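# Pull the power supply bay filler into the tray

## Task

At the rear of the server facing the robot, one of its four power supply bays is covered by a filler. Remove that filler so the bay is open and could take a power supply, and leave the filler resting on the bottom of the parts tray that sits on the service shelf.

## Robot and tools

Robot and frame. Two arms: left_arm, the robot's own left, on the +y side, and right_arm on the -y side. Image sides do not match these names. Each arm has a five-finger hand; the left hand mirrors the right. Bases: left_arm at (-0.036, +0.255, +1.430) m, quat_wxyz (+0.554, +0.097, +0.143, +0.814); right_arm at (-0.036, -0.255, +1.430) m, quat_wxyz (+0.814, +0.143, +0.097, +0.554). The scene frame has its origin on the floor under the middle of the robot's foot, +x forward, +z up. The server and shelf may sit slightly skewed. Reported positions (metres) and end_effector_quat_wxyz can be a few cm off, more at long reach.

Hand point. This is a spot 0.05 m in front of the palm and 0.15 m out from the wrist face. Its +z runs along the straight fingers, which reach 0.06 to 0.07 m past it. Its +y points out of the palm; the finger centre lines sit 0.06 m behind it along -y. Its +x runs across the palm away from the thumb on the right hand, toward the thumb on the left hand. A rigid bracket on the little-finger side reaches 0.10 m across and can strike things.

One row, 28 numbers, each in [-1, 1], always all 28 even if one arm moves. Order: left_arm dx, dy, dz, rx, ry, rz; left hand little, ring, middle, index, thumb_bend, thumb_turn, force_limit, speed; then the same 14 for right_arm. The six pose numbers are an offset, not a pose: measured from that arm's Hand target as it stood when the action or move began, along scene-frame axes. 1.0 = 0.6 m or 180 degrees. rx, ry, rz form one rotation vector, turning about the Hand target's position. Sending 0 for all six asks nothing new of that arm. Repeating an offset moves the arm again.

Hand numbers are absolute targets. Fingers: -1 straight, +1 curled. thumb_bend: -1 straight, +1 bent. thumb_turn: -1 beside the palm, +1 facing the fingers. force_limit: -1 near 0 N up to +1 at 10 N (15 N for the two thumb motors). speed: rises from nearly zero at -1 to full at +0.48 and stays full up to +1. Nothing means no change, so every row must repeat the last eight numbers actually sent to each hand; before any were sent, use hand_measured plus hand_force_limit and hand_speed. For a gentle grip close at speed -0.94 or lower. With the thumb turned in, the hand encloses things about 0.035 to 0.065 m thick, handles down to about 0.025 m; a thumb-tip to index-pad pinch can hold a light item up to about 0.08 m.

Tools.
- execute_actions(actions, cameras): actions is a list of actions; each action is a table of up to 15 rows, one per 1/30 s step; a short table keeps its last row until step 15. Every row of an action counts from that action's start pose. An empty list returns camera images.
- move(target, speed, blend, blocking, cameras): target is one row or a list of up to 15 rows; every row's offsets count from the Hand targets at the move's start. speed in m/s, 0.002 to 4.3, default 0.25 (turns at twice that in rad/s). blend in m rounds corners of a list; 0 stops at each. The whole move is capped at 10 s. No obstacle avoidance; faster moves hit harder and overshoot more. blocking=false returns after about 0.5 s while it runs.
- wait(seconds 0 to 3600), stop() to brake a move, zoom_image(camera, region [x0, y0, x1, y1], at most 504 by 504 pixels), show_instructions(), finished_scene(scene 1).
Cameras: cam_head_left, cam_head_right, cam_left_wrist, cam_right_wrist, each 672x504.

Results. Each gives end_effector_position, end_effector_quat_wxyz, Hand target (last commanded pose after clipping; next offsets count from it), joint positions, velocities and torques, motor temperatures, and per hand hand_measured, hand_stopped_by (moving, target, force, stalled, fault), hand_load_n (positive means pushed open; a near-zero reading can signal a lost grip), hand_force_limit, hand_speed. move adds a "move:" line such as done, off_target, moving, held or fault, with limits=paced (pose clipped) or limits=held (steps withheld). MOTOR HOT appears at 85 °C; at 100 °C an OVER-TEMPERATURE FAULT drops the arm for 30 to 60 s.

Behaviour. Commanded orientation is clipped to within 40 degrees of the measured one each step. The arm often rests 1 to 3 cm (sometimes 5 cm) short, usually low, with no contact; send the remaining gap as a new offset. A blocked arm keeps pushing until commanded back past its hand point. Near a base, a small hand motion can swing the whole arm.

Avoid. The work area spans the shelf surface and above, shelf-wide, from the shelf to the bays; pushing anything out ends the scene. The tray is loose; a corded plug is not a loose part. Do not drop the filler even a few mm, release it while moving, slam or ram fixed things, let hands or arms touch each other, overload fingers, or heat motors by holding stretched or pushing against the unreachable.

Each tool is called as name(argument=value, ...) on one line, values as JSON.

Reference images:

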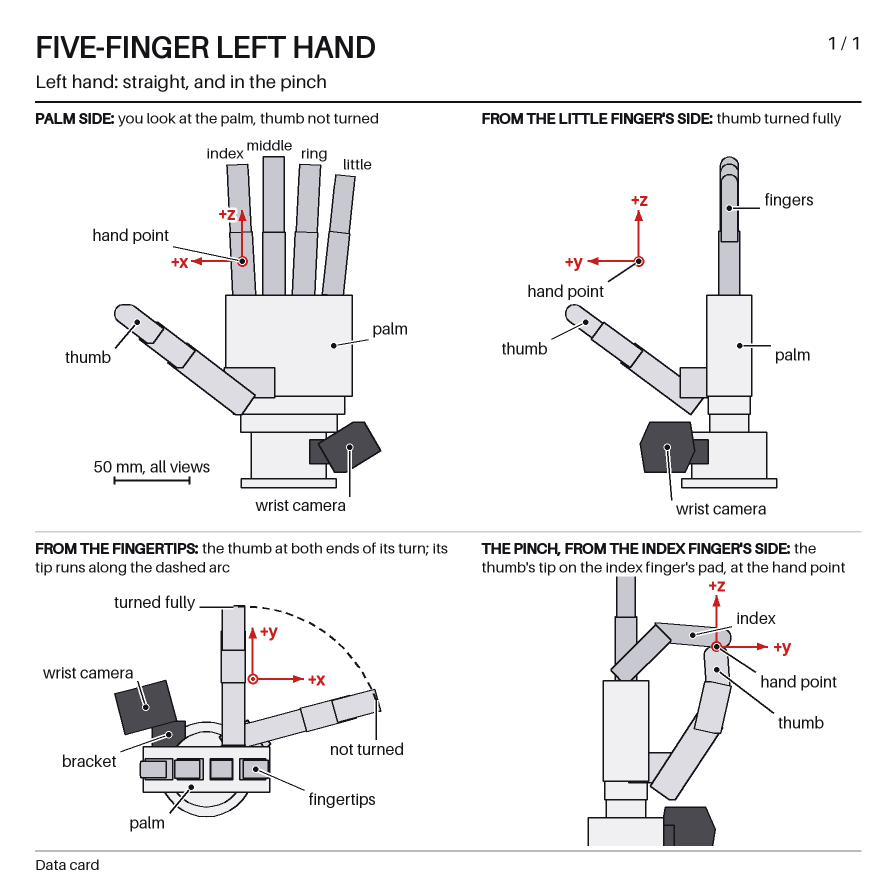

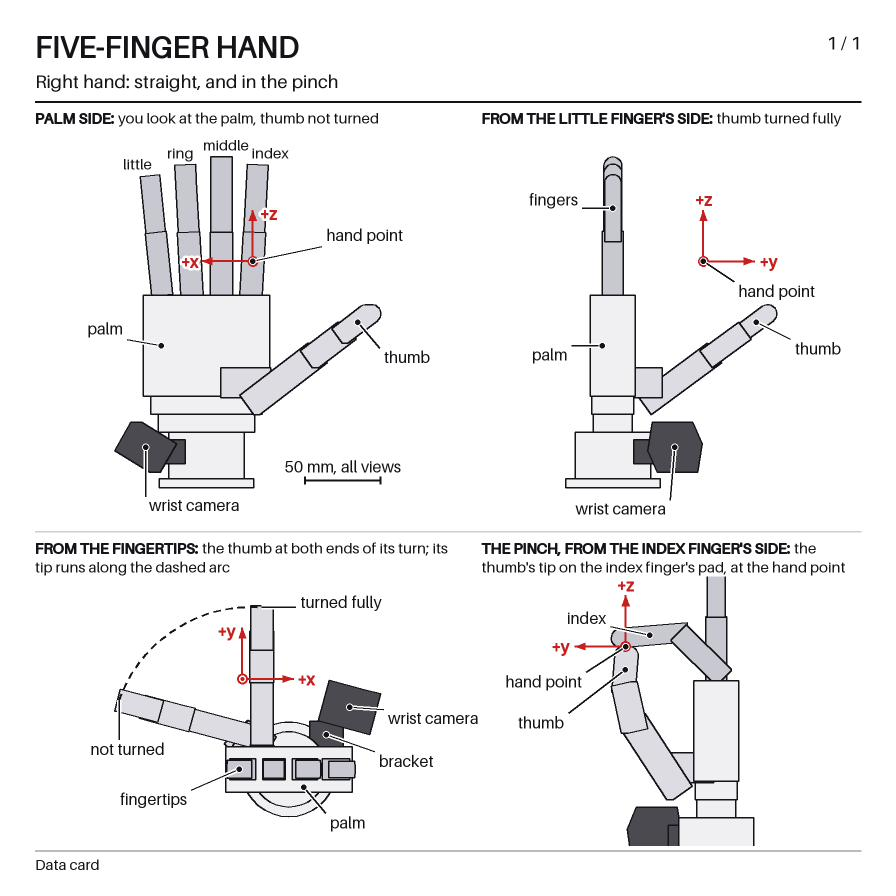

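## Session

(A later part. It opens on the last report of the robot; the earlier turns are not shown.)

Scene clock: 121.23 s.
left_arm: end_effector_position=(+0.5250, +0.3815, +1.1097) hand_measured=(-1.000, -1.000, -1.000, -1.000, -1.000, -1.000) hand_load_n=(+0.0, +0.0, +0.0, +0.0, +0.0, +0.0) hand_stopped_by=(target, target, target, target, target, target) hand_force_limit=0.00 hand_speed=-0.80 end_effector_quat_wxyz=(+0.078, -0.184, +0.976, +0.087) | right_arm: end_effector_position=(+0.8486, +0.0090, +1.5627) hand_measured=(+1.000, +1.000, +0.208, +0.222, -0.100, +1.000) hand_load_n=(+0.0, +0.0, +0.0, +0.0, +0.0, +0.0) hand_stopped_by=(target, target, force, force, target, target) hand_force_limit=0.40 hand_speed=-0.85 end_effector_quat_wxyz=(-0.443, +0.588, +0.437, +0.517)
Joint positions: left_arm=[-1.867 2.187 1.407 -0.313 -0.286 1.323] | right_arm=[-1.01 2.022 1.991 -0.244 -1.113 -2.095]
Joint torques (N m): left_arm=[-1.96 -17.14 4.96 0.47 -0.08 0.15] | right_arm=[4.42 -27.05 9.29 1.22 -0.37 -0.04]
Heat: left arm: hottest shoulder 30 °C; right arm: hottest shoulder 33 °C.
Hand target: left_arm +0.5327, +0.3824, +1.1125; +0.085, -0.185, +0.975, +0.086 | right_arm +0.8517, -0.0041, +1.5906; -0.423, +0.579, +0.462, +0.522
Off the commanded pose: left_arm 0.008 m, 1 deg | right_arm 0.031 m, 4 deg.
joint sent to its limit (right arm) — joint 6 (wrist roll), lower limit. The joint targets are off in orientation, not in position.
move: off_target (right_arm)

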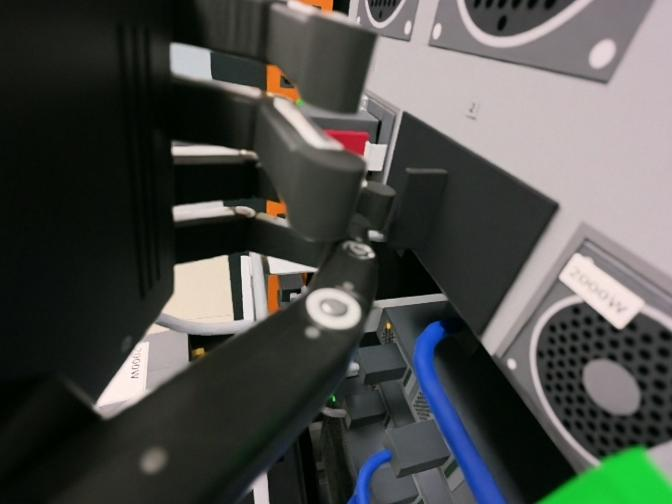

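wait(seconds=0, cameras=["all"])

zoom_image(camera="cam_right_wrist", region=[330, 80, 570, 360])

zoom_image(camera="cam_head_left", region=[320, 60, 480, 160])

Scene clock: 121.47 s.
left_arm: end_effector_position=(+0.5250, +0.3815, +1.1097) hand_measured=(-1.000, -1.000, -1.000, -1.000, -1.000, -1.000) hand_load_n=(+0.0, +0.0, +0.0, +0.0, +0.0, +0.0) hand_stopped_by=(target, target, target, target, target, target) hand_force_limit=0.00 hand_speed=-0.80 end_effector_quat_wxyz=(+0.078, -0.184, +0.976, +0.087) | right_arm: end_effector_position=(+0.8486, +0.0090, +1.5627) hand_measured=(+1.000, +1.000, +0.208, +0.222, -0.100, +1.000) hand_load_n=(+0.0, +0.0, +0.0, +0.0, +0.0, +0.0) hand_stopped_by=(target, target, force, force, target, target) hand_force_limit=0.40 hand_speed=-0.85 end_effector_quat_wxyz=(-0.443, +0.588, +0.437, +0.517)
Joint positions: left_arm=[-1.867 2.187 1.407 -0.313 -0.286 1.323] | right_arm=[-1.01 2.022 1.991 -0.244 -1.113 -2.095]
Joint torques (N m): left_arm=[-1.96 -17.2 4.97 0.43 -0.08 0.15] | right_arm=[4.54 -27.63 9.1 1.29 -0.37 -0.04]
Heat: left arm: hottest shoulder 30 °C; right arm: hottest shoulder 33 °C.
Hand target: left_arm +0.5327, +0.3824, +1.1125; +0.085, -0.185, +0.975, +0.086 | right_arm +0.8517, -0.0041, +1.5906; -0.423, +0.579, +0.462, +0.522
Off the commanded pose: left_arm 0.008 m, 1 deg | right_arm 0.031 m, 4 deg.

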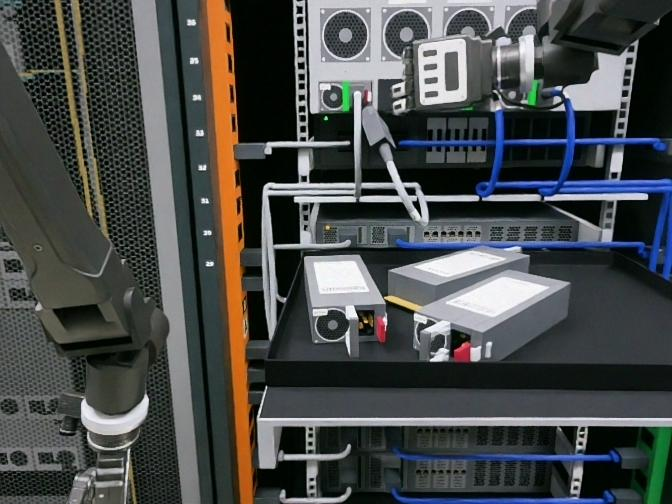

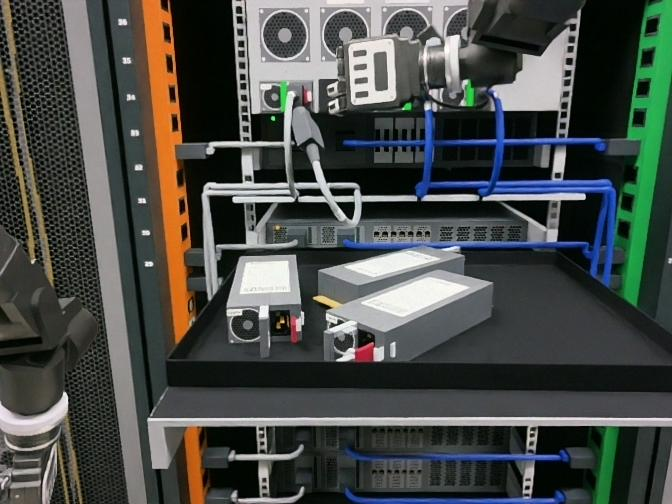

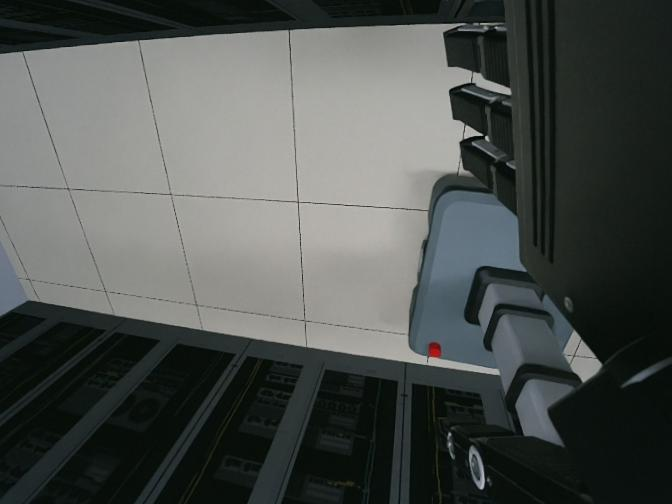

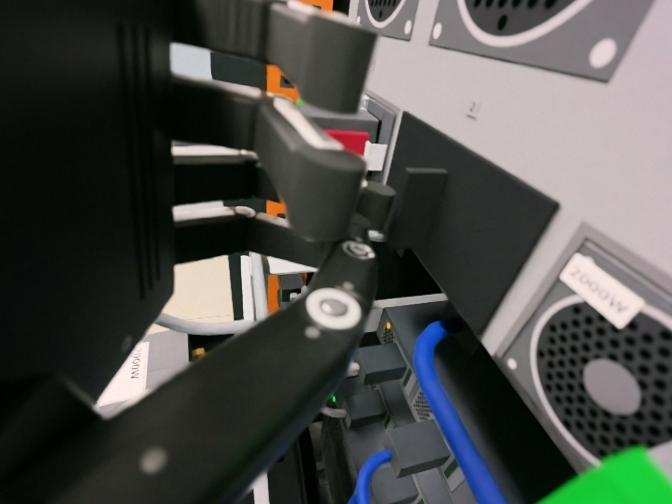

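Scaled by 1.800 from the camera's image (finer frame: 960x720).

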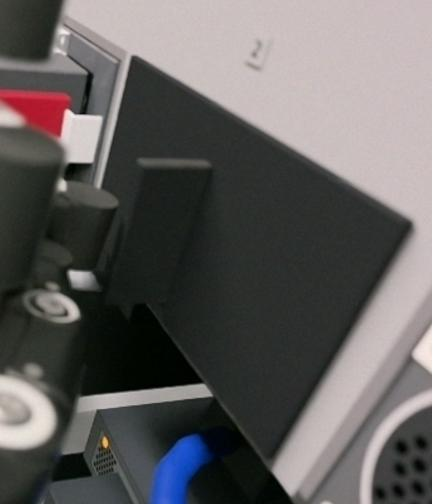

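Scaled by 3.150 from the camera's image (finer frame: 960x720).

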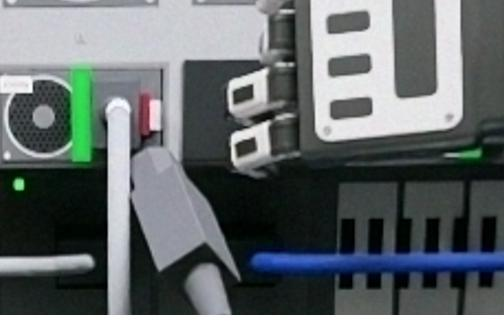

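execute_actions(actions=[[[0,0,0,0,0,0,-1,-1,-1,-1,-1,-1,0,-0.8,0,0,0,0,0,0,1,1,-0.05,-0.05,-0.4,1,0.4,0]]], cameras=["cam_right_wrist"])

Scene clock: 124.17 s.
left_arm: end_effector_position=(+0.5250, +0.3815, +1.1097) hand_measured=(-1.000, -1.000, -1.000, -1.000, -1.000, -1.000) hand_load_n=(+0.0, +0.0, +0.0, +0.5, +0.0, +0.5) hand_stopped_by=(target, target, target, target, target, target) hand_force_limit=0.00 hand_speed=-0.80 end_effector_quat_wxyz=(+0.078, -0.184, +0.976, +0.087) | right_arm: end_effector_position=(+0.8486, +0.0090, +1.5627) hand_measured=(+1.000, +1.000, -0.050, -0.050, -0.400, +1.000) hand_load_n=(+0.0, +0.0, +0.0, +0.0, +0.0, +0.0) hand_stopped_by=(target, target, target, target, target, target) hand_force_limit=0.40 hand_speed=0.00 end_effector_quat_wxyz=(-0.443, +0.588, +0.437, +0.517)
Joint positions: left_arm=[-1.867 2.187 1.407 -0.313 -0.286 1.323] | right_arm=[-1.01 2.022 1.991 -0.244 -1.113 -2.095]
Joint torques (N m): left_arm=[-1.96 -17.14 4.97 0.44 -0.08 0.15] | right_arm=[4.31 -27.05 9.14 1.24 -0.38 -0.03]
Heat: left arm: hottest shoulder 30 °C; right arm: hottest shoulder 33 °C.
Hand target: left_arm +0.5327, +0.3824, +1.1125; +0.085, -0.185, +0.975, +0.086 | right_arm +0.8517, -0.0040, +1.5906; -0.423, +0.579, +0.462, +0.522
Off the commanded pose: left_arm 0.008 m, 1 deg | right_arm 0.031 m, 4 deg.
joint sent to its limit (right arm) — joint 6 (wrist roll), lower limit. The joint targets are off in orientation, not in position.

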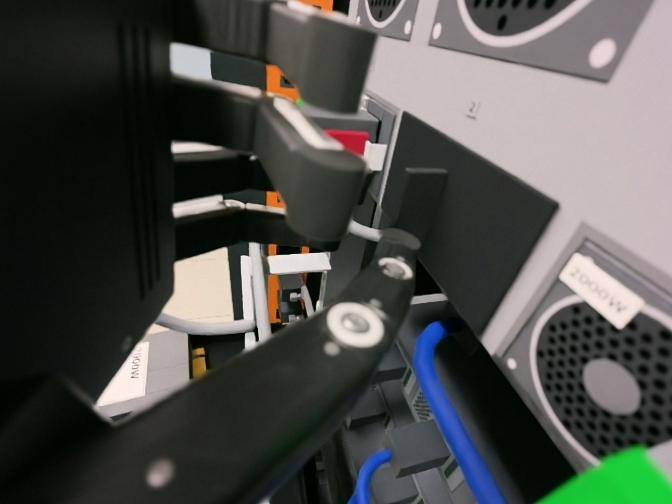

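move(target=[0,0,0,0,0,0,-1,-1,-1,-1,-1,-1,0,-0.8,0.063,0,0,0,0,0,1,1,-0.05,-0.05,-0.4,1,0.4,0], speed=0.03, cameras=["cam_right_wrist"])

zoom_image(camera="cam_right_wrist", region=[300, 130, 460, 290])

Scene clock: 126.30 s.
left_arm: end_effector_position=(+0.5250, +0.3815, +1.1097) hand_measured=(-1.000, -1.000, -1.000, -1.000, -1.000, -1.000) hand_load_n=(+0.0, +0.0, +0.0, +0.0, +0.0, +0.0) hand_stopped_by=(target, target, target, target, target, target) hand_force_limit=0.00 hand_speed=-0.80 end_effector_quat_wxyz=(+0.078, -0.184, +0.976, +0.087) | right_arm: end_effector_position=(+0.8638, +0.0048, +1.5782) hand_measured=(+1.000, +1.000, -0.050, -0.050, -0.398, +1.000) hand_load_n=(+0.0, +0.0, +0.0, +0.0, -5.0, -1.5) hand_stopped_by=(target, target, target, target, target, target) hand_force_limit=0.40 hand_speed=0.00 end_effector_quat_wxyz=(-0.450, +0.585, +0.437, +0.514)
Joint positions: left_arm=[-1.867 2.187 1.407 -0.313 -0.286 1.323] | right_arm=[-1.018 2.06 2.104 -0.326 -1.136 -2.095]
Joint torques (N m): left_arm=[-1.96 -17.14 4.98 0.44 -0.09 0.16] | right_arm=[4.25 -22.01 16.75 0.96 0.27 -0.04]
Heat: left arm: hottest shoulder 30 °C; right arm: hottest shoulder 33 °C.
Hand target: left_arm +0.5327, +0.3824, +1.1125; +0.085, -0.185, +0.975, +0.086 | right_arm +0.8895, -0.0039, +1.5907; -0.423, +0.579, +0.462, +0.522
Off the commanded pose: left_arm 0.008 m, 1 deg | right_arm 0.030 m, 4 deg.
joint sent to its limit (right arm) — joint 6 (wrist roll), lower limit. The joint targets are off in position and orientation.
move: off_target (right_arm)

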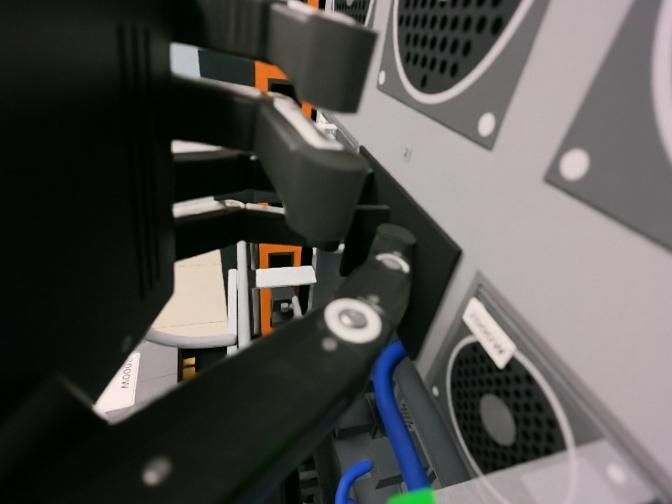

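Scaled by 3.150 from the camera's image (finer frame: 960x720).

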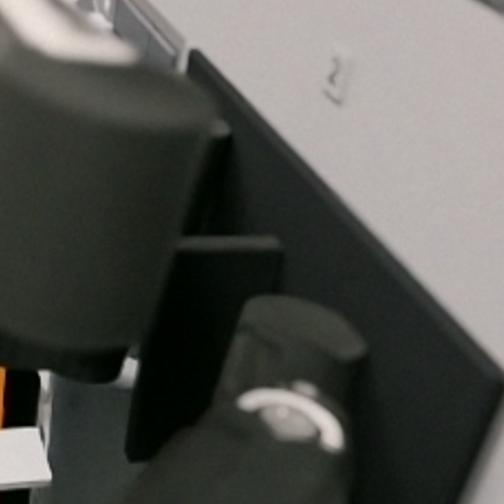

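move(target=[0,0,0,0,0,0,-1,-1,-1,-1,-1,-1,0,-0.8,0,0,-0.015,0,0,0,1,1,-0.05,-0.05,-0.25,1,0.0,-0.5], speed=0.03, cameras=["cam_right_wrist"])

zoom_image(camera="cam_right_wrist", region=[300, 130, 460, 290])

Scene clock: 127.70 s.
left_arm: end_effector_position=(+0.5250, +0.3815, +1.1097) hand_measured=(-1.000, -1.000, -1.000, -1.000, -1.000, -1.000) hand_load_n=(+0.0, +0.0, +0.0, +0.0, +0.0, +0.0) hand_stopped_by=(target, target, target, target, target, target) hand_force_limit=0.00 hand_speed=-0.80 end_effector_quat_wxyz=(+0.078, -0.184, +0.976, +0.087) | right_arm: end_effector_position=(+0.8644, +0.0057, +1.5776) hand_measured=(+1.000, +1.000, -0.050, -0.050, -0.250, +1.000) hand_load_n=(+0.0, +0.0, +0.0, +0.0, +0.0, +0.0) hand_stopped_by=(target, target, target, target, target, target) hand_force_limit=0.00 hand_speed=-0.50 end_effector_quat_wxyz=(-0.452, +0.583, +0.437, +0.514)
Joint positions: left_arm=[-1.867 2.187 1.407 -0.313 -0.286 1.323] | right_arm=[-1.018 2.065 2.11 -0.326 -1.14 -2.095]
Joint torques (N m): left_arm=[-1.96 -17.2 4.97 0.46 -0.09 0.16] | right_arm=[3.84 -21.6 15.65 1.59 0.31 -0.01]
Heat: left arm: hottest shoulder 30 °C; right arm: hottest shoulder 33 °C.
Hand target: left_arm +0.5327, +0.3824, +1.1125; +0.085, -0.185, +0.975, +0.086 | right_arm +0.8894, -0.0039, +1.5818; -0.423, +0.579, +0.462, +0.522
Off the commanded pose: left_arm 0.008 m, 1 deg | right_arm 0.027 m, 5 deg.
joint sent to its limit (right arm) — joint 6 (wrist roll), lower limit. The joint targets are off in orientation, not in position.
move: off_target (right_arm)

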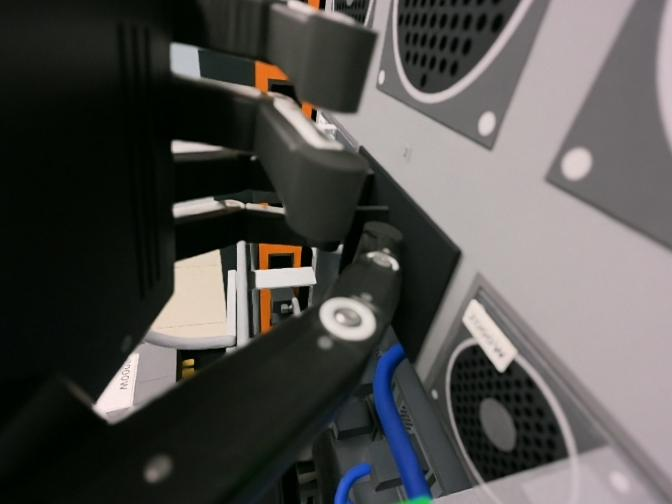

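Scaled by 3.150 from the camera's image (finer frame: 960x720).

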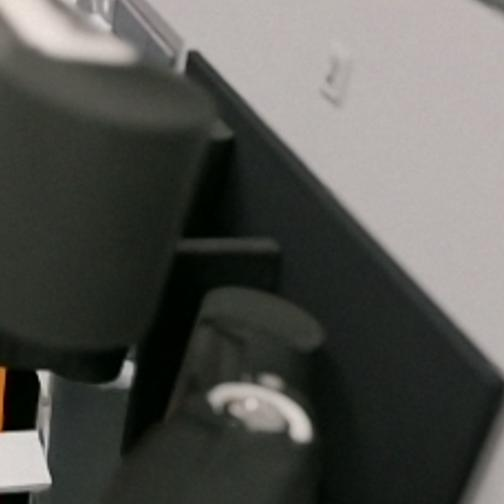

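move(target=[0,0,0,0,0,0,-1,-1,-1,-1,-1,-1,0,-0.8,0.003,0,-0.015,0,0,0,1,1,-0.05,-0.05,-0.25,1,0.0,-0.5], speed=0.03)

Scene clock: 132.37 s.
left_arm: end_effector_position=(+0.5250, +0.3815, +1.1097) hand_measured=(-1.000, -1.000, -1.000, -1.000, -1.000, -1.000) hand_load_n=(+0.0, +0.0, +0.0, -0.5, +0.0, +0.0) hand_stopped_by=(target, target, target, target, target, target) hand_force_limit=0.00 hand_speed=-0.80 end_effector_quat_wxyz=(+0.078, -0.184, +0.976, +0.087) | right_arm: end_effector_position=(+0.8648, +0.0079, +1.5708) hand_measured=(+1.000, +1.000, -0.050, -0.050, -0.250, +1.000) hand_load_n=(+0.0, +0.0, +0.5, +0.0, +0.0, +0.5) hand_stopped_by=(target, target, target, target, target, target) hand_force_limit=0.00 hand_speed=-0.50 end_effector_quat_wxyz=(-0.454, +0.581, +0.438, +0.515)
Joint positions: left_arm=[-1.867 2.187 1.407 -0.313 -0.286 1.323] | right_arm=[-1.018 2.076 2.11 -0.313 -1.147 -2.095]
Joint torques (N m): left_arm=[-2.14 -17.14 4.97 0.44 -0.08 0.15] | right_arm=[4.01 -21.6 15.69 1.44 0.48 -0.05]
Heat: left arm: hottest shoulder 30 °C; right arm: hottest shoulder 33 °C.
Hand target: left_arm +0.5327, +0.3824, +1.1125; +0.085, -0.185, +0.975, +0.086 | right_arm +0.8912, -0.0039, +1.5725; -0.423, +0.579, +0.462, +0.522
Off the commanded pose: left_arm 0.008 m, 1 deg | right_arm 0.029 m, 5 deg.
joint sent to its limit (right arm) — joint 6 (wrist roll), lower limit. The joint targets are off in orientation, not in position.
move: off_target (right_arm)

execute_actions(actions=[[[0,0,0,0,0,0,-1,-1,-1,-1,-1,-1,0,-0.8,0,0,0,0,0,0,1,1,0.8,0.8,0.2,1,0.0,-0.85]],[[0,0,0,0,0,0,-1,-1,-1,-1,-1,-1,0,-0.8,0,0,0,0,0,0,1,1,0.8,0.8,0.2,1,0.0,-0.85]],[[0,0,0,0,0,0,-1,-1,-1,-1,-1,-1,0,-0.8,0,0,0,0,0,0,1,1,0.8,0.8,0.2,1,0.0,-0.85]]], cameras=["cam_right_wrist"])

zoom_image(camera="cam_right_wrist", region=[300, 130, 460, 290])

Scene clock: 134.40 s.
left_arm: end_effector_position=(+0.5250, +0.3815, +1.1097) hand_measured=(-1.000, -1.000, -1.000, -1.000, -1.000, -1.000) hand_load_n=(+0.0, +0.0, +0.0, +0.0, +0.0, +0.0) hand_stopped_by=(target, target, target, target, target, target) hand_force_limit=0.00 hand_speed=-0.80 end_effector_quat_wxyz=(+0.078, -0.184, +0.976, +0.087) | right_arm: end_effector_position=(+0.8638, +0.0107, +1.5659) hand_measured=(+1.000, +1.000, +0.210, +0.238, -0.120, +1.000) hand_load_n=(+0.0, +0.0, +7.0, +7.5, +8.0, +0.0) hand_stopped_by=(target, target, force, force, force, target) hand_force_limit=0.00 hand_speed=-0.85 end_effector_quat_wxyz=(-0.456, +0.581, +0.438, +0.512)
Joint positions: left_arm=[-1.867 2.187 1.407 -0.313 -0.286 1.323] | right_arm=[-1.016 2.083 2.11 -0.313 -1.149 -2.095]
Joint torques (N m): left_arm=[-2.08 -17.14 4.98 0.44 -0.08 0.15] | right_arm=[3.66 -21.89 15.51 1.57 0.57 -0.07]
Heat: left arm: hottest shoulder 30 °C; right arm: hottest shoulder 33 °C.
Hand target: left_arm +0.5327, +0.3824, +1.1125; +0.085, -0.185, +0.975, +0.086 | right_arm +0.8913, -0.0041, +1.5726; -0.423, +0.579, +0.462, +0.522
Off the commanded pose: left_arm 0.008 m, 1 deg | right_arm 0.032 m, 5 deg.
joint sent to its limit (right arm) — joint 6 (wrist roll), lower limit. The joint targets are off in position and orientation.

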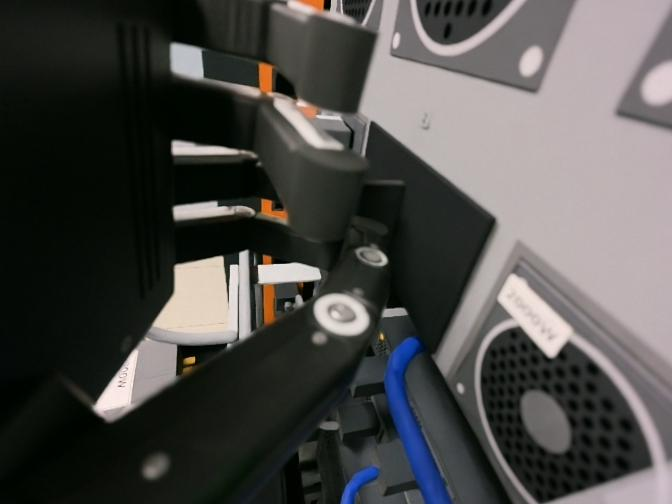

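Scaled by 3.150 from the camera's image (finer frame: 960x720).

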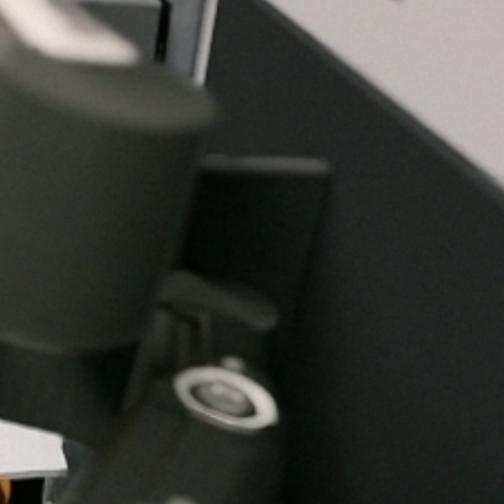

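execute_actions(actions=[[[0,0,0,0,0,0,-1,-1,-1,-1,-1,-1,0,-0.8,0,0,0.01,0,0,0,1,1,0.8,0.8,0.25,1,0.6,-0.85]],[[0,0,0,0,0,0,-1,-1,-1,-1,-1,-1,0,-0.8,0,0,0,0,0,0,1,1,0.8,0.8,0.25,1,0.6,-0.85]]])

Scene clock: 135.87 s.
left_arm: end_effector_position=(+0.5250, +0.3815, +1.1097) hand_measured=(-1.000, -1.000, -1.000, -1.000, -1.000, -1.000) hand_load_n=(+0.0, +0.0, +0.0, +0.0, +0.0, +0.0) hand_stopped_by=(target, target, target, target, target, target) hand_force_limit=0.00 hand_speed=-0.80 end_effector_quat_wxyz=(+0.078, -0.184, +0.976, +0.087) | right_arm: end_effector_position=(+0.8638, +0.0107, +1.5659) hand_measured=(+1.000, +1.000, +0.210, +0.238, -0.094, +1.000) hand_load_n=(+0.0, +0.0, +7.0, +8.0, +12.5, +0.0) hand_stopped_by=(target, target, force, force, force, target) hand_force_limit=0.60 hand_speed=-0.85 end_effector_quat_wxyz=(-0.456, +0.581, +0.438, +0.512)
Joint positions: left_arm=[-1.867 2.187 1.407 -0.313 -0.286 1.323] | right_arm=[-1.016 2.083 2.11 -0.313 -1.149 -2.095]
Joint torques (N m): left_arm=[-1.96 -17.14 4.96 0.47 -0.08 0.16] | right_arm=[4.13 -22.71 15.94 1.06 0.61 -0.05]
Heat: left arm: hottest shoulder 30 °C; right arm: hottest shoulder 33 °C.
Hand target: left_arm +0.5327, +0.3824, +1.1125; +0.085, -0.185, +0.975, +0.086 | right_arm +0.8912, -0.0040, +1.5786; -0.423, +0.579, +0.462, +0.522
Off the commanded pose: left_arm 0.008 m, 1 deg | right_arm 0.034 m, 5 deg.
joint sent to its limit (right arm) — joint 6 (wrist roll), lower limit. The joint targets are off in position and orientation.

move(target=[0,0,0,0,0,0,-1,-1,-1,-1,-1,-1,0,-0.8,-0.05,0,0.005,0,0,0,1,1,0.8,0.8,0.25,1,0.6,-0.85], speed=0.03, cameras=["cam_right_wrist"])

zoom_image(camera="cam_right_wrist", region=[300, 130, 460, 290])

Scene clock: 137.53 s.
left_arm: end_effector_position=(+0.5250, +0.3815, +1.1097) hand_measured=(-1.000, -1.000, -1.000, -1.000, -1.000, -1.000) hand_load_n=(+0.0, +0.0, +0.0, +0.0, +0.0, +0.0) hand_stopped_by=(target, target, target, target, target, target) hand_force_limit=0.00 hand_speed=-0.80 end_effector_quat_wxyz=(+0.078, -0.184, +0.976, +0.087) | right_arm: end_effector_position=(+0.8612, +0.0100, +1.5661) hand_measured=(+1.000, +1.000, +0.210, +0.238, -0.094, +1.000) hand_load_n=(+0.0, +0.0, +8.5, +9.0, +11.0, +1.0) hand_stopped_by=(target, target, force, force, force, target) hand_force_limit=0.60 hand_speed=-0.85 end_effector_quat_wxyz=(-0.440, +0.579, +0.440, +0.526)
Joint positions: left_arm=[-1.867 2.187 1.407 -0.313 -0.286 1.323] | right_arm=[-1.012 2.056 2.047 -0.24 -1.122 -2.095]
Joint torques (N m): left_arm=[-1.96 -17.14 4.94 0.46 -0.08 0.16] | right_arm=[4.25 -27.34 8.31 1.02 -0.27 -0.04]
Heat: left arm: hottest shoulder 30 °C; right arm: hottest shoulder 33 °C.
Hand target: left_arm +0.5327, +0.3824, +1.1125; +0.085, -0.185, +0.975, +0.086 | right_arm +0.8614, -0.0042, +1.5818; -0.422, +0.579, +0.462, +0.523
Off the commanded pose: left_arm 0.008 m, 1 deg | right_arm 0.021 m, 3 deg.
joint sent to its limit (right arm) — joint 6 (wrist roll), lower limit. The joint targets are off in orientation, not in position.
move: off_target (right_arm)

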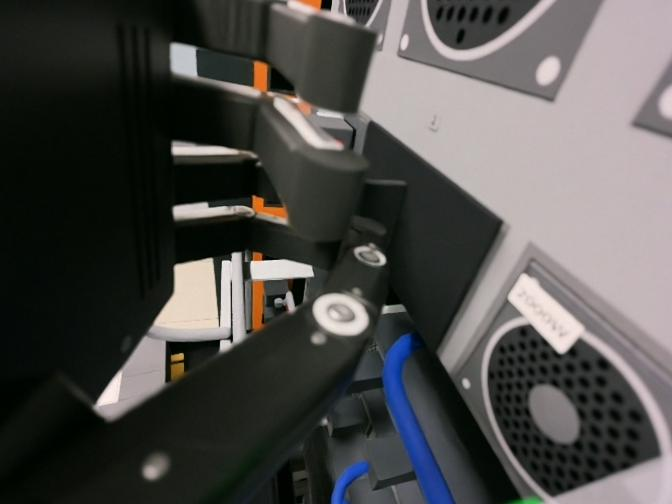

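Scaled by 3.150 from the camera's image (finer frame: 960x720).

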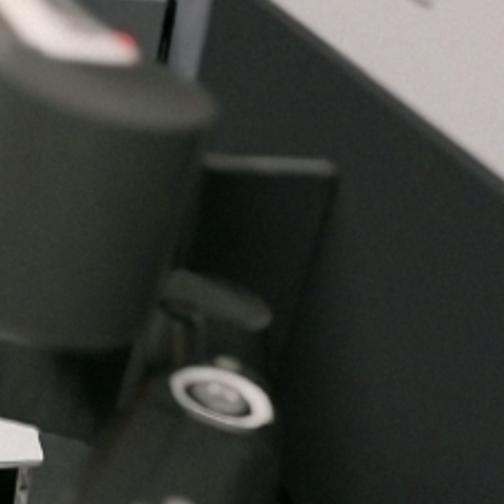

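move(target=[0,0,0,0,0,0,-1,-1,-1,-1,-1,-1,0,-0.8,-0.025,0,0.003,0,0,0,1,1,0.8,0.8,0.25,1,0.6,-0.85], speed=0.03, cameras=["cam_right_wrist"])

zoom_image(camera="cam_right_wrist", region=[330, 80, 570, 360])

Scene clock: 140.50 s.
left_arm: end_effector_position=(+0.5250, +0.3815, +1.1097) hand_measured=(-1.000, -1.000, -1.000, -1.000, -1.000, -1.000) hand_load_n=(+0.0, +0.0, +0.0, +0.0, +0.0, +0.0) hand_stopped_by=(target, target, target, target, target, target) hand_force_limit=0.00 hand_speed=-0.80 end_effector_quat_wxyz=(+0.078, -0.184, +0.976, +0.087) | right_arm: end_effector_position=(+0.8434, +0.0082, +1.5547) hand_measured=(+1.000, +1.000, +0.210, +0.238, -0.090, +1.000) hand_load_n=(+0.0, +0.0, +0.0, +2.0, +0.0, +0.0) hand_stopped_by=(target, target, force, force, force, target) hand_force_limit=0.60 hand_speed=-0.85 end_effector_quat_wxyz=(-0.443, +0.589, +0.436, +0.517)
Joint positions: left_arm=[-1.867 2.187 1.407 -0.313 -0.286 1.323] | right_arm=[-1.012 2.015 1.955 -0.217 -1.115 -2.095]
Joint torques (N m): left_arm=[-2.08 -17.14 4.97 0.47 -0.08 0.15] | right_arm=[4.37 -27.34 9.07 1.25 -0.36 -0.03]
Heat: left arm: hottest shoulder 30 °C; right arm: hottest shoulder 33 °C.
Hand target: left_arm +0.5327, +0.3824, +1.1125; +0.085, -0.185, +0.975, +0.086 | right_arm +0.8464, -0.0042, +1.5834; -0.423, +0.579, +0.462, +0.523
Off the commanded pose: left_arm 0.008 m, 1 deg | right_arm 0.032 m, 4 deg.
joint sent to its limit (right arm) — joint 6 (wrist roll), lower limit. The joint targets are off in orientation, not in position.
move: off_target (right_arm)

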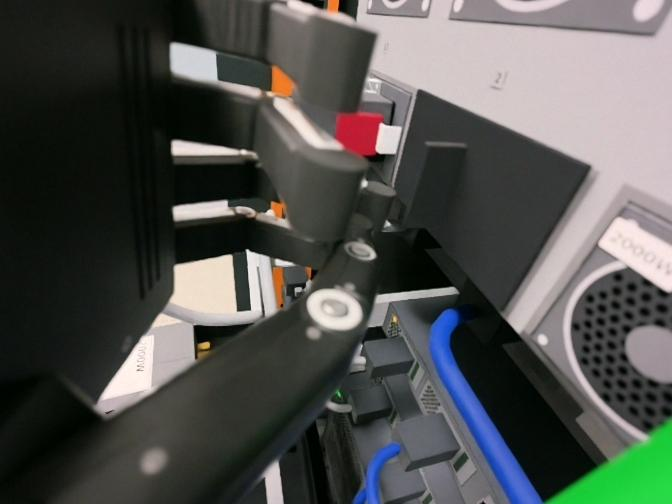

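Scaled by 1.800 from the camera's image (finer frame: 960x720).

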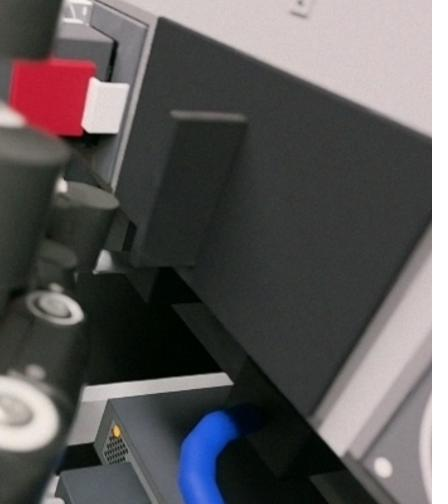

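move(target=[0,0,0,0,0,0,-1,-1,-1,-1,-1,-1,0,-0.8,0,0,0,0,0,0,1,1,-0.05,-0.05,-0.25,1,0.4,0], speed=0.03)

move(target=[0,0,0,0,0,0,-1,-1,-1,-1,-1,-1,0,-0.8,0.083,-0.003,0.003,0,0,0,1,1,-0.05,-0.05,-0.25,1,0.4,0], speed=0.03, cameras=["cam_right_wrist"])

zoom_image(camera="cam_right_wrist", region=[300, 130, 460, 290])

Scene clock: 142.17 s.
left_arm: end_effector_position=(+0.5250, +0.3815, +1.1097) hand_measured=(-1.000, -1.000, -1.000, -1.000, -1.000, -1.000) hand_load_n=(+0.0, +0.0, +0.0, -0.5, +0.0, +0.0) hand_stopped_by=(target, target, target, target, target, target) hand_force_limit=0.00 hand_speed=-0.80 end_effector_quat_wxyz=(+0.078, -0.184, +0.976, +0.087) | right_arm: end_effector_position=(+0.8434, +0.0082, +1.5547) hand_measured=(+1.000, +1.000, -0.050, -0.050, -0.250, +1.000) hand_load_n=(+0.0, +0.0, +0.0, +0.0, +0.0, +0.0) hand_stopped_by=(target, target, target, target, target, target) hand_force_limit=0.40 hand_speed=0.00 end_effector_quat_wxyz=(-0.443, +0.589, +0.436, +0.517)
Joint positions: left_arm=[-1.867 2.187 1.407 -0.313 -0.286 1.323] | right_arm=[-1.012 2.015 1.955 -0.217 -1.115 -2.095]
Joint torques (N m): left_arm=[-2.02 -17.14 4.97 0.47 -0.08 0.15] | right_arm=[4.25 -26.87 9.17 1.28 -0.37 -0.04]
Heat: left arm: hottest shoulder 30 °C; right arm: hottest shoulder 34 °C.
Hand target: left_arm +0.5327, +0.3824, +1.1125; +0.085, -0.185, +0.975, +0.086 | right_arm +0.8464, -0.0041, +1.5834; -0.423, +0.579, +0.462, +0.523
Off the commanded pose: left_arm 0.008 m, 1 deg | right_arm 0.031 m, 4 deg.
joint sent to its limit (right arm) — joint 6 (wrist roll), lower limit. The joint targets are off in orientation, not in position.
move: done

Scene clock: 144.30 s.
left_arm: end_effector_position=(+0.5250, +0.3815, +1.1097) hand_measured=(-1.000, -1.000, -1.000, -1.000, -1.000, -1.000) hand_load_n=(+0.0, +0.0, +0.0, +0.0, +0.0, +0.0) hand_stopped_by=(target, target, target, target, target, target) hand_force_limit=0.00 hand_speed=-0.80 end_effector_quat_wxyz=(+0.078, -0.184, +0.976, +0.087) | right_arm: end_effector_position=(+0.8649, +0.0068, +1.5717) hand_measured=(+1.000, +1.000, -0.050, -0.050, -0.250, +1.000) hand_load_n=(+0.0, +0.0, -1.5, +0.0, +0.0, +0.0) hand_stopped_by=(target, target, target, target, target, target) hand_force_limit=0.40 hand_speed=0.00 end_effector_quat_wxyz=(-0.458, +0.582, +0.437, +0.510)
Joint positions: left_arm=[-1.867 2.187 1.407 -0.313 -0.286 1.323] | right_arm=[-1.02 2.08 2.124 -0.336 -1.154 -2.095]
Joint torques (N m): left_arm=[-2.02 -17.14 4.97 0.46 -0.08 0.15] | right_arm=[4.54 -22.3 17.35 1.18 0.76 -0.04]
Heat: left arm: hottest shoulder 30 °C; right arm: hottest shoulder 34 °C.
Hand target: left_arm +0.5327, +0.3824, +1.1125; +0.085, -0.185, +0.975, +0.086 | right_arm +0.8961, -0.0059, +1.5854; -0.423, +0.579, +0.462, +0.523
Off the commanded pose: left_arm 0.008 m, 1 deg | right_arm 0.036 m, 5 deg.
joint sent to its limit (right arm) — joint 6 (wrist roll), lower limit. The joint targets are off in position and orientation.
move: off_target (right_arm)

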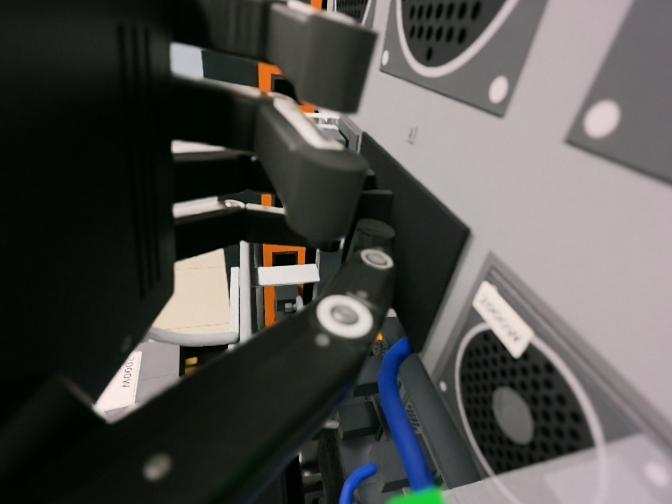

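Scaled by 3.150 from the camera's image (finer frame: 960x720).

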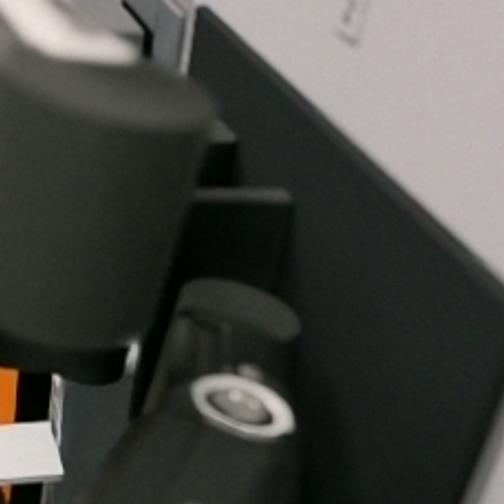

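execute_actions(actions=[[[0,0,0,0,0,0,-1,-1,-1,-1,-1,-1,0,-0.8,0,0,0,0,0,0,1,1,0.8,0.8,0.2,1,0.0,-0.85]],[[0,0,0,0,0,0,-1,-1,-1,-1,-1,-1,0,-0.8,0,0,0,0,0,0,1,1,0.8,0.8,0.2,1,0.0,-0.85]],[[0,0,0,0,0,0,-1,-1,-1,-1,-1,-1,0,-0.8,0,0,0,0,0,0,1,1,0.8,0.8,0.2,1,0.0,-0.85]]], cameras=["cam_right_wrist"])

zoom_image(camera="cam_right_wrist", region=[300, 130, 460, 290])

Scene clock: 146.20 s.
left_arm: end_effector_position=(+0.5250, +0.3815, +1.1097) hand_measured=(-1.000, -1.000, -1.000, -1.000, -1.000, -1.000) hand_load_n=(+0.0, +0.0, +0.0, +0.0, +0.0, +0.0) hand_stopped_by=(target, target, target, target, target, target) hand_force_limit=0.00 hand_speed=-0.80 end_effector_quat_wxyz=(+0.078, -0.184, +0.976, +0.087) | right_arm: end_effector_position=(+0.8639, +0.0107, +1.5709) hand_measured=(+1.000, +1.000, +0.086, +0.224, -0.114, +1.000) hand_load_n=(+0.0, +0.0, +5.0, +6.5, +8.0, +1.0) hand_stopped_by=(target, target, force, force, force, target) hand_force_limit=0.00 hand_speed=-0.85 end_effector_quat_wxyz=(-0.461, +0.580, +0.438, +0.509)
Joint positions: left_arm=[-1.867 2.187 1.407 -0.313 -0.286 1.323] | right_arm=[-1.016 2.085 2.129 -0.338 -1.157 -2.095]
Joint torques (N m): left_arm=[-2.02 -17.08 4.97 0.46 -0.09 0.15] | right_arm=[4.13 -22.65 16.98 1.22 0.89 -0.03]
Heat: left arm: hottest shoulder 30 °C; right arm: hottest shoulder 34 °C.
Hand target: left_arm +0.5327, +0.3824, +1.1125; +0.085, -0.185, +0.975, +0.086 | right_arm +0.8961, -0.0060, +1.5854; -0.423, +0.579, +0.462, +0.523
Off the commanded pose: left_arm 0.008 m, 1 deg | right_arm 0.039 m, 5 deg.
joint sent to its limit (right arm) — joint 6 (wrist roll), lower limit. The joint targets are off in position and orientation.

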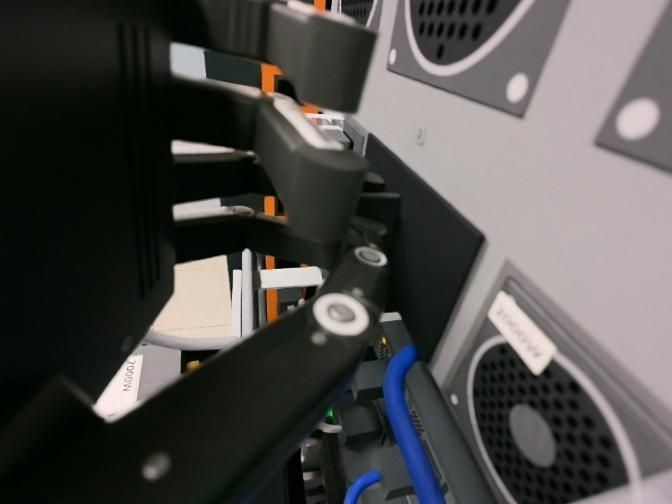

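Scaled by 3.150 from the camera's image (finer frame: 960x720).

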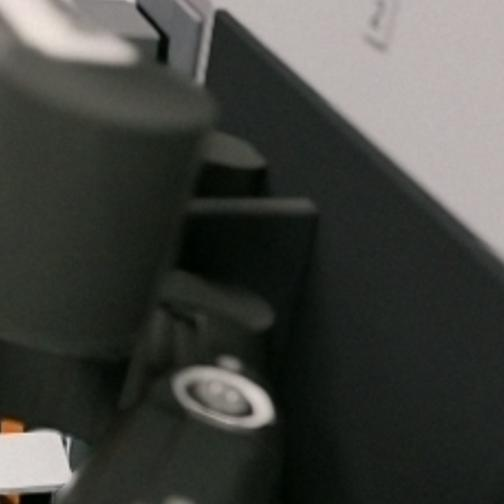

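execute_actions(actions=[[[0,0,0,0,0,0,-1,-1,-1,-1,-1,-1,0,-0.8,-0.02,0,0,0,0,0,1,1,0.84,0.8,0.2,1,0.1,-0.85]],[[0,0,0,0,0,0,-1,-1,-1,-1,-1,-1,0,-0.8,0,0,0,0,0,0,1,1,0.84,0.8,0.2,1,0.1,-0.85]]], cameras=["cam_right_wrist"])

zoom_image(camera="cam_right_wrist", region=[300, 130, 460, 290])

Scene clock: 147.73 s.
left_arm: end_effector_position=(+0.5250, +0.3815, +1.1097) hand_measured=(-1.000, -1.000, -1.000, -1.000, -1.000, -1.000) hand_load_n=(+0.0, +0.0, +0.0, +0.0, +0.0, +0.0) hand_stopped_by=(target, target, target, target, target, target) hand_force_limit=0.00 hand_speed=-0.80 end_effector_quat_wxyz=(+0.078, -0.184, +0.976, +0.087) | right_arm: end_effector_position=(+0.8639, +0.0107, +1.5709) hand_measured=(+1.000, +1.000, +0.208, +0.224, -0.114, +1.000) hand_load_n=(+0.0, +0.0, +7.0, +6.0, +8.0, +0.0) hand_stopped_by=(target, target, force, force, force, target) hand_force_limit=0.10 hand_speed=-0.85 end_effector_quat_wxyz=(-0.461, +0.580, +0.438, +0.509)
Joint positions: left_arm=[-1.867 2.187 1.407 -0.313 -0.286 1.323] | right_arm=[-1.016 2.085 2.129 -0.338 -1.157 -2.095]
Joint torques (N m): left_arm=[-2.02 -17.14 4.94 0.47 -0.09 0.16] | right_arm=[4.07 -25.17 12.11 2.1 0.92 -0.04]
Heat: left arm: hottest shoulder 30 °C; right arm: hottest shoulder 34 °C.
Hand target: left_arm +0.5327, +0.3824, +1.1125; +0.085, -0.185, +0.975, +0.086 | right_arm +0.8842, -0.0060, +1.5854; -0.423, +0.579, +0.462, +0.523
Off the commanded pose: left_arm 0.008 m, 1 deg | right_arm 0.030 m, 5 deg.
joint sent to its limit (right arm) — joint 6 (wrist roll), lower limit. The joint targets are off in orientation, not in position.

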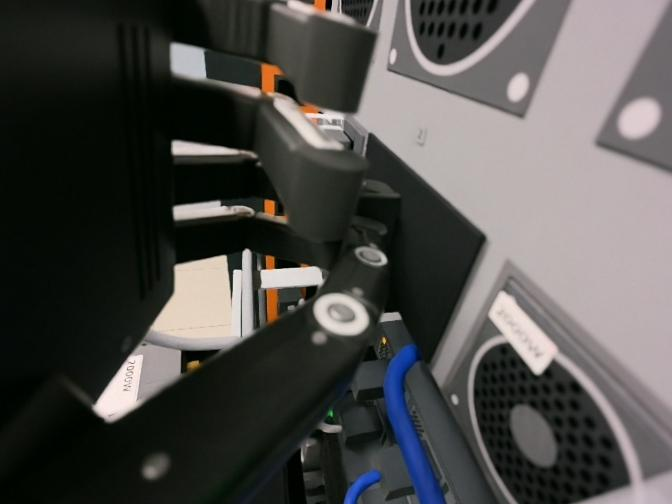

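Scaled by 3.150 from the camera's image (finer frame: 960x720).

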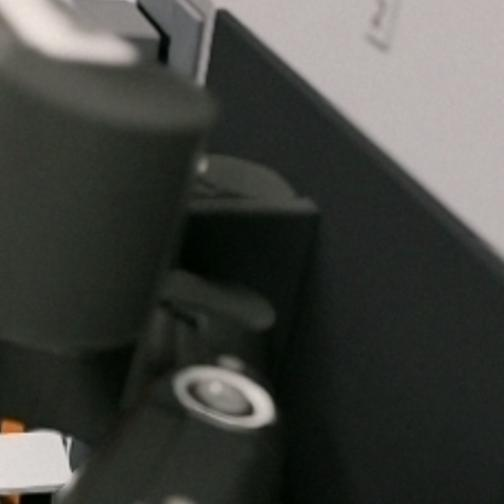

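execute_actions(actions=[[[0,0,0,0,0,0,-1,-1,-1,-1,-1,-1,0,-0.8,-0.005,0,0.005,0,0,0,1,1,0.88,0.84,0.25,1,0.6,-0.85]],[[0,0,0,0,0,0,-1,-1,-1,-1,-1,-1,0,-0.8,-0.01,0,0.01,0,0,0,1,1,0.88,0.84,0.25,1,0.6,-0.85]],[[0,0,0,0,0,0,-1,-1,-1,-1,-1,-1,0,-0.8,-0.015,0,0.01,0,0,0,1,1,0.88,0.84,0.25,1,0.6,-0.85]]])

Scene clock: 149.60 s.
left_arm: end_effector_position=(+0.5250, +0.3815, +1.1097) hand_measured=(-1.000, -1.000, -1.000, -1.000, -1.000, -1.000) hand_load_n=(+0.0, +0.0, +0.0, +0.0, +0.0, +0.0) hand_stopped_by=(target, target, target, target, target, target) hand_force_limit=0.00 hand_speed=-0.80 end_effector_quat_wxyz=(+0.078, -0.184, +0.976, +0.087) | right_arm: end_effector_position=(+0.8626, +0.0104, +1.5712) hand_measured=(+1.000, +1.000, +0.218, +0.234, -0.094, +1.000) hand_load_n=(+0.0, +0.0, +11.0, +9.5, +10.5, +1.0) hand_stopped_by=(target, target, force, force, force, target) hand_force_limit=0.60 hand_speed=-0.85 end_effector_quat_wxyz=(-0.446, +0.585, +0.438, +0.517)
Joint positions: left_arm=[-1.867 2.187 1.407 -0.313 -0.286 1.323] | right_arm=[-1.011 2.061 2.084 -0.297 -1.123 -2.095]
Joint torques (N m): left_arm=[-2.02 -17.08 4.98 0.44 -0.08 0.15] | right_arm=[4.01 -27.99 9.11 1.09 -0.14 -0.06]
Heat: left arm: hottest shoulder 31 °C; right arm: hottest shoulder 34 °C.
Hand target: left_arm +0.5327, +0.3824, +1.1125; +0.085, -0.185, +0.975, +0.086 | right_arm +0.8661, -0.0058, +1.6002; -0.423, +0.579, +0.462, +0.522
Off the commanded pose: left_arm 0.008 m, 1 deg | right_arm 0.034 m, 4 deg.
joint sent to its limit (right arm) — joint 6 (wrist roll), lower limit. The joint targets are off in orientation, not in position.

execute_actions(actions=[[[0,0,0,0,0,0,-1,-1,-1,-1,-1,-1,0,-0.8,-0.01,0,0,0,0,0,1,1,0.88,0.84,0.25,1,0.6,-0.85]]])

execute_actions(actions=[[[0,0,0,0,0,0,-1,-1,-1,-1,-1,-1,0,-0.8,-0.01,0,0,0,0,0,1,1,0.88,0.84,0.25,1,0.6,-0.85]]])

Scene clock: 150.50 s.
left_arm: end_effector_position=(+0.5250, +0.3815, +1.1097) hand_measured=(-1.000, -1.000, -1.000, -1.000, -1.000, -1.000) hand_load_n=(+0.0, +0.0, +0.0, +0.0, +0.0, +0.0) hand_stopped_by=(target, target, target, target, target, target) hand_force_limit=0.00 hand_speed=-0.80 end_effector_quat_wxyz=(+0.078, -0.184, +0.976, +0.087) | right_arm: end_effector_position=(+0.8564, +0.0121, +1.5706) hand_measured=(+1.000, +1.000, +0.218, +0.234, -0.090, +1.000) hand_load_n=(+0.0, +0.0, +2.0, +1.0, +0.0, +0.5) hand_stopped_by=(target, target, force, force, force, target) hand_force_limit=0.60 hand_speed=-0.85 end_effector_quat_wxyz=(-0.445, +0.585, +0.438, +0.517)
Joint positions: left_arm=[-1.867 2.187 1.407 -0.313 -0.286 1.323] | right_arm=[-1.007 2.043 2.048 -0.279 -1.118 -2.095]
Joint torques (N m): left_arm=[-2.08 -17.14 4.97 0.47 -0.08 0.15] | right_arm=[4.19 -27.93 9.26 1.07 -0.29 -0.04]
Heat: left arm: hottest shoulder 31 °C; right arm: hottest shoulder 34 °C.
Hand target: left_arm +0.5327, +0.3824, +1.1125; +0.085, -0.185, +0.975, +0.086 | right_arm +0.8602, -0.0058, +1.6003; -0.423, +0.579, +0.462, +0.523
Off the commanded pose: left_arm 0.008 m, 1 deg | right_arm 0.035 m, 4 deg.
joint sent to its limit (right arm) — joint 6 (wrist roll), lower limit. The joint targets are off in orientation, not in position.

Scene clock: 151.20 s.
left_arm: end_effector_position=(+0.5250, +0.3815, +1.1097) hand_measured=(-1.000, -1.000, -1.000, -1.000, -1.000, -1.000) hand_load_n=(+0.0, +0.0, +0.0, +0.0, +0.0, +0.0) hand_stopped_by=(target, target, target, target, target, target) hand_force_limit=0.00 hand_speed=-0.80 end_effector_quat_wxyz=(+0.078, -0.184, +0.976, +0.087) | right_arm: end_effector_position=(+0.8498, +0.0107, +1.5705) hand_measured=(+1.000, +1.000, +0.218, +0.234, -0.090, +1.000) hand_load_n=(+0.0, +0.0, +0.0, +1.0, +0.0, +0.0) hand_stopped_by=(target, target, force, force, force, target) hand_force_limit=0.60 hand_speed=-0.85 end_effector_quat_wxyz=(-0.446, +0.588, +0.437, +0.515)
Joint positions: left_arm=[-1.867 2.187 1.407 -0.313 -0.286 1.323] | right_arm=[-1.007 2.022 2.012 -0.27 -1.115 -2.095]
Joint torques (N m): left_arm=[-2.08 -17.14 4.97 0.47 -0.09 0.15] | right_arm=[4.25 -27.4 9.24 1.31 -0.32 -0.05]
Heat: left arm: hottest shoulder 31 °C; right arm: hottest shoulder 34 °C.
Hand target: left_arm +0.5327, +0.3824, +1.1125; +0.085, -0.185, +0.975, +0.086 | right_arm +0.8541, -0.0058, +1.6004; -0.423, +0.579, +0.462, +0.523
Off the commanded pose: left_arm 0.008 m, 1 deg | right_arm 0.034 m, 4 deg.
joint sent to its limit (right arm) — joint 6 (wrist roll), lower limit. The joint targets are off in orientation, not in position.


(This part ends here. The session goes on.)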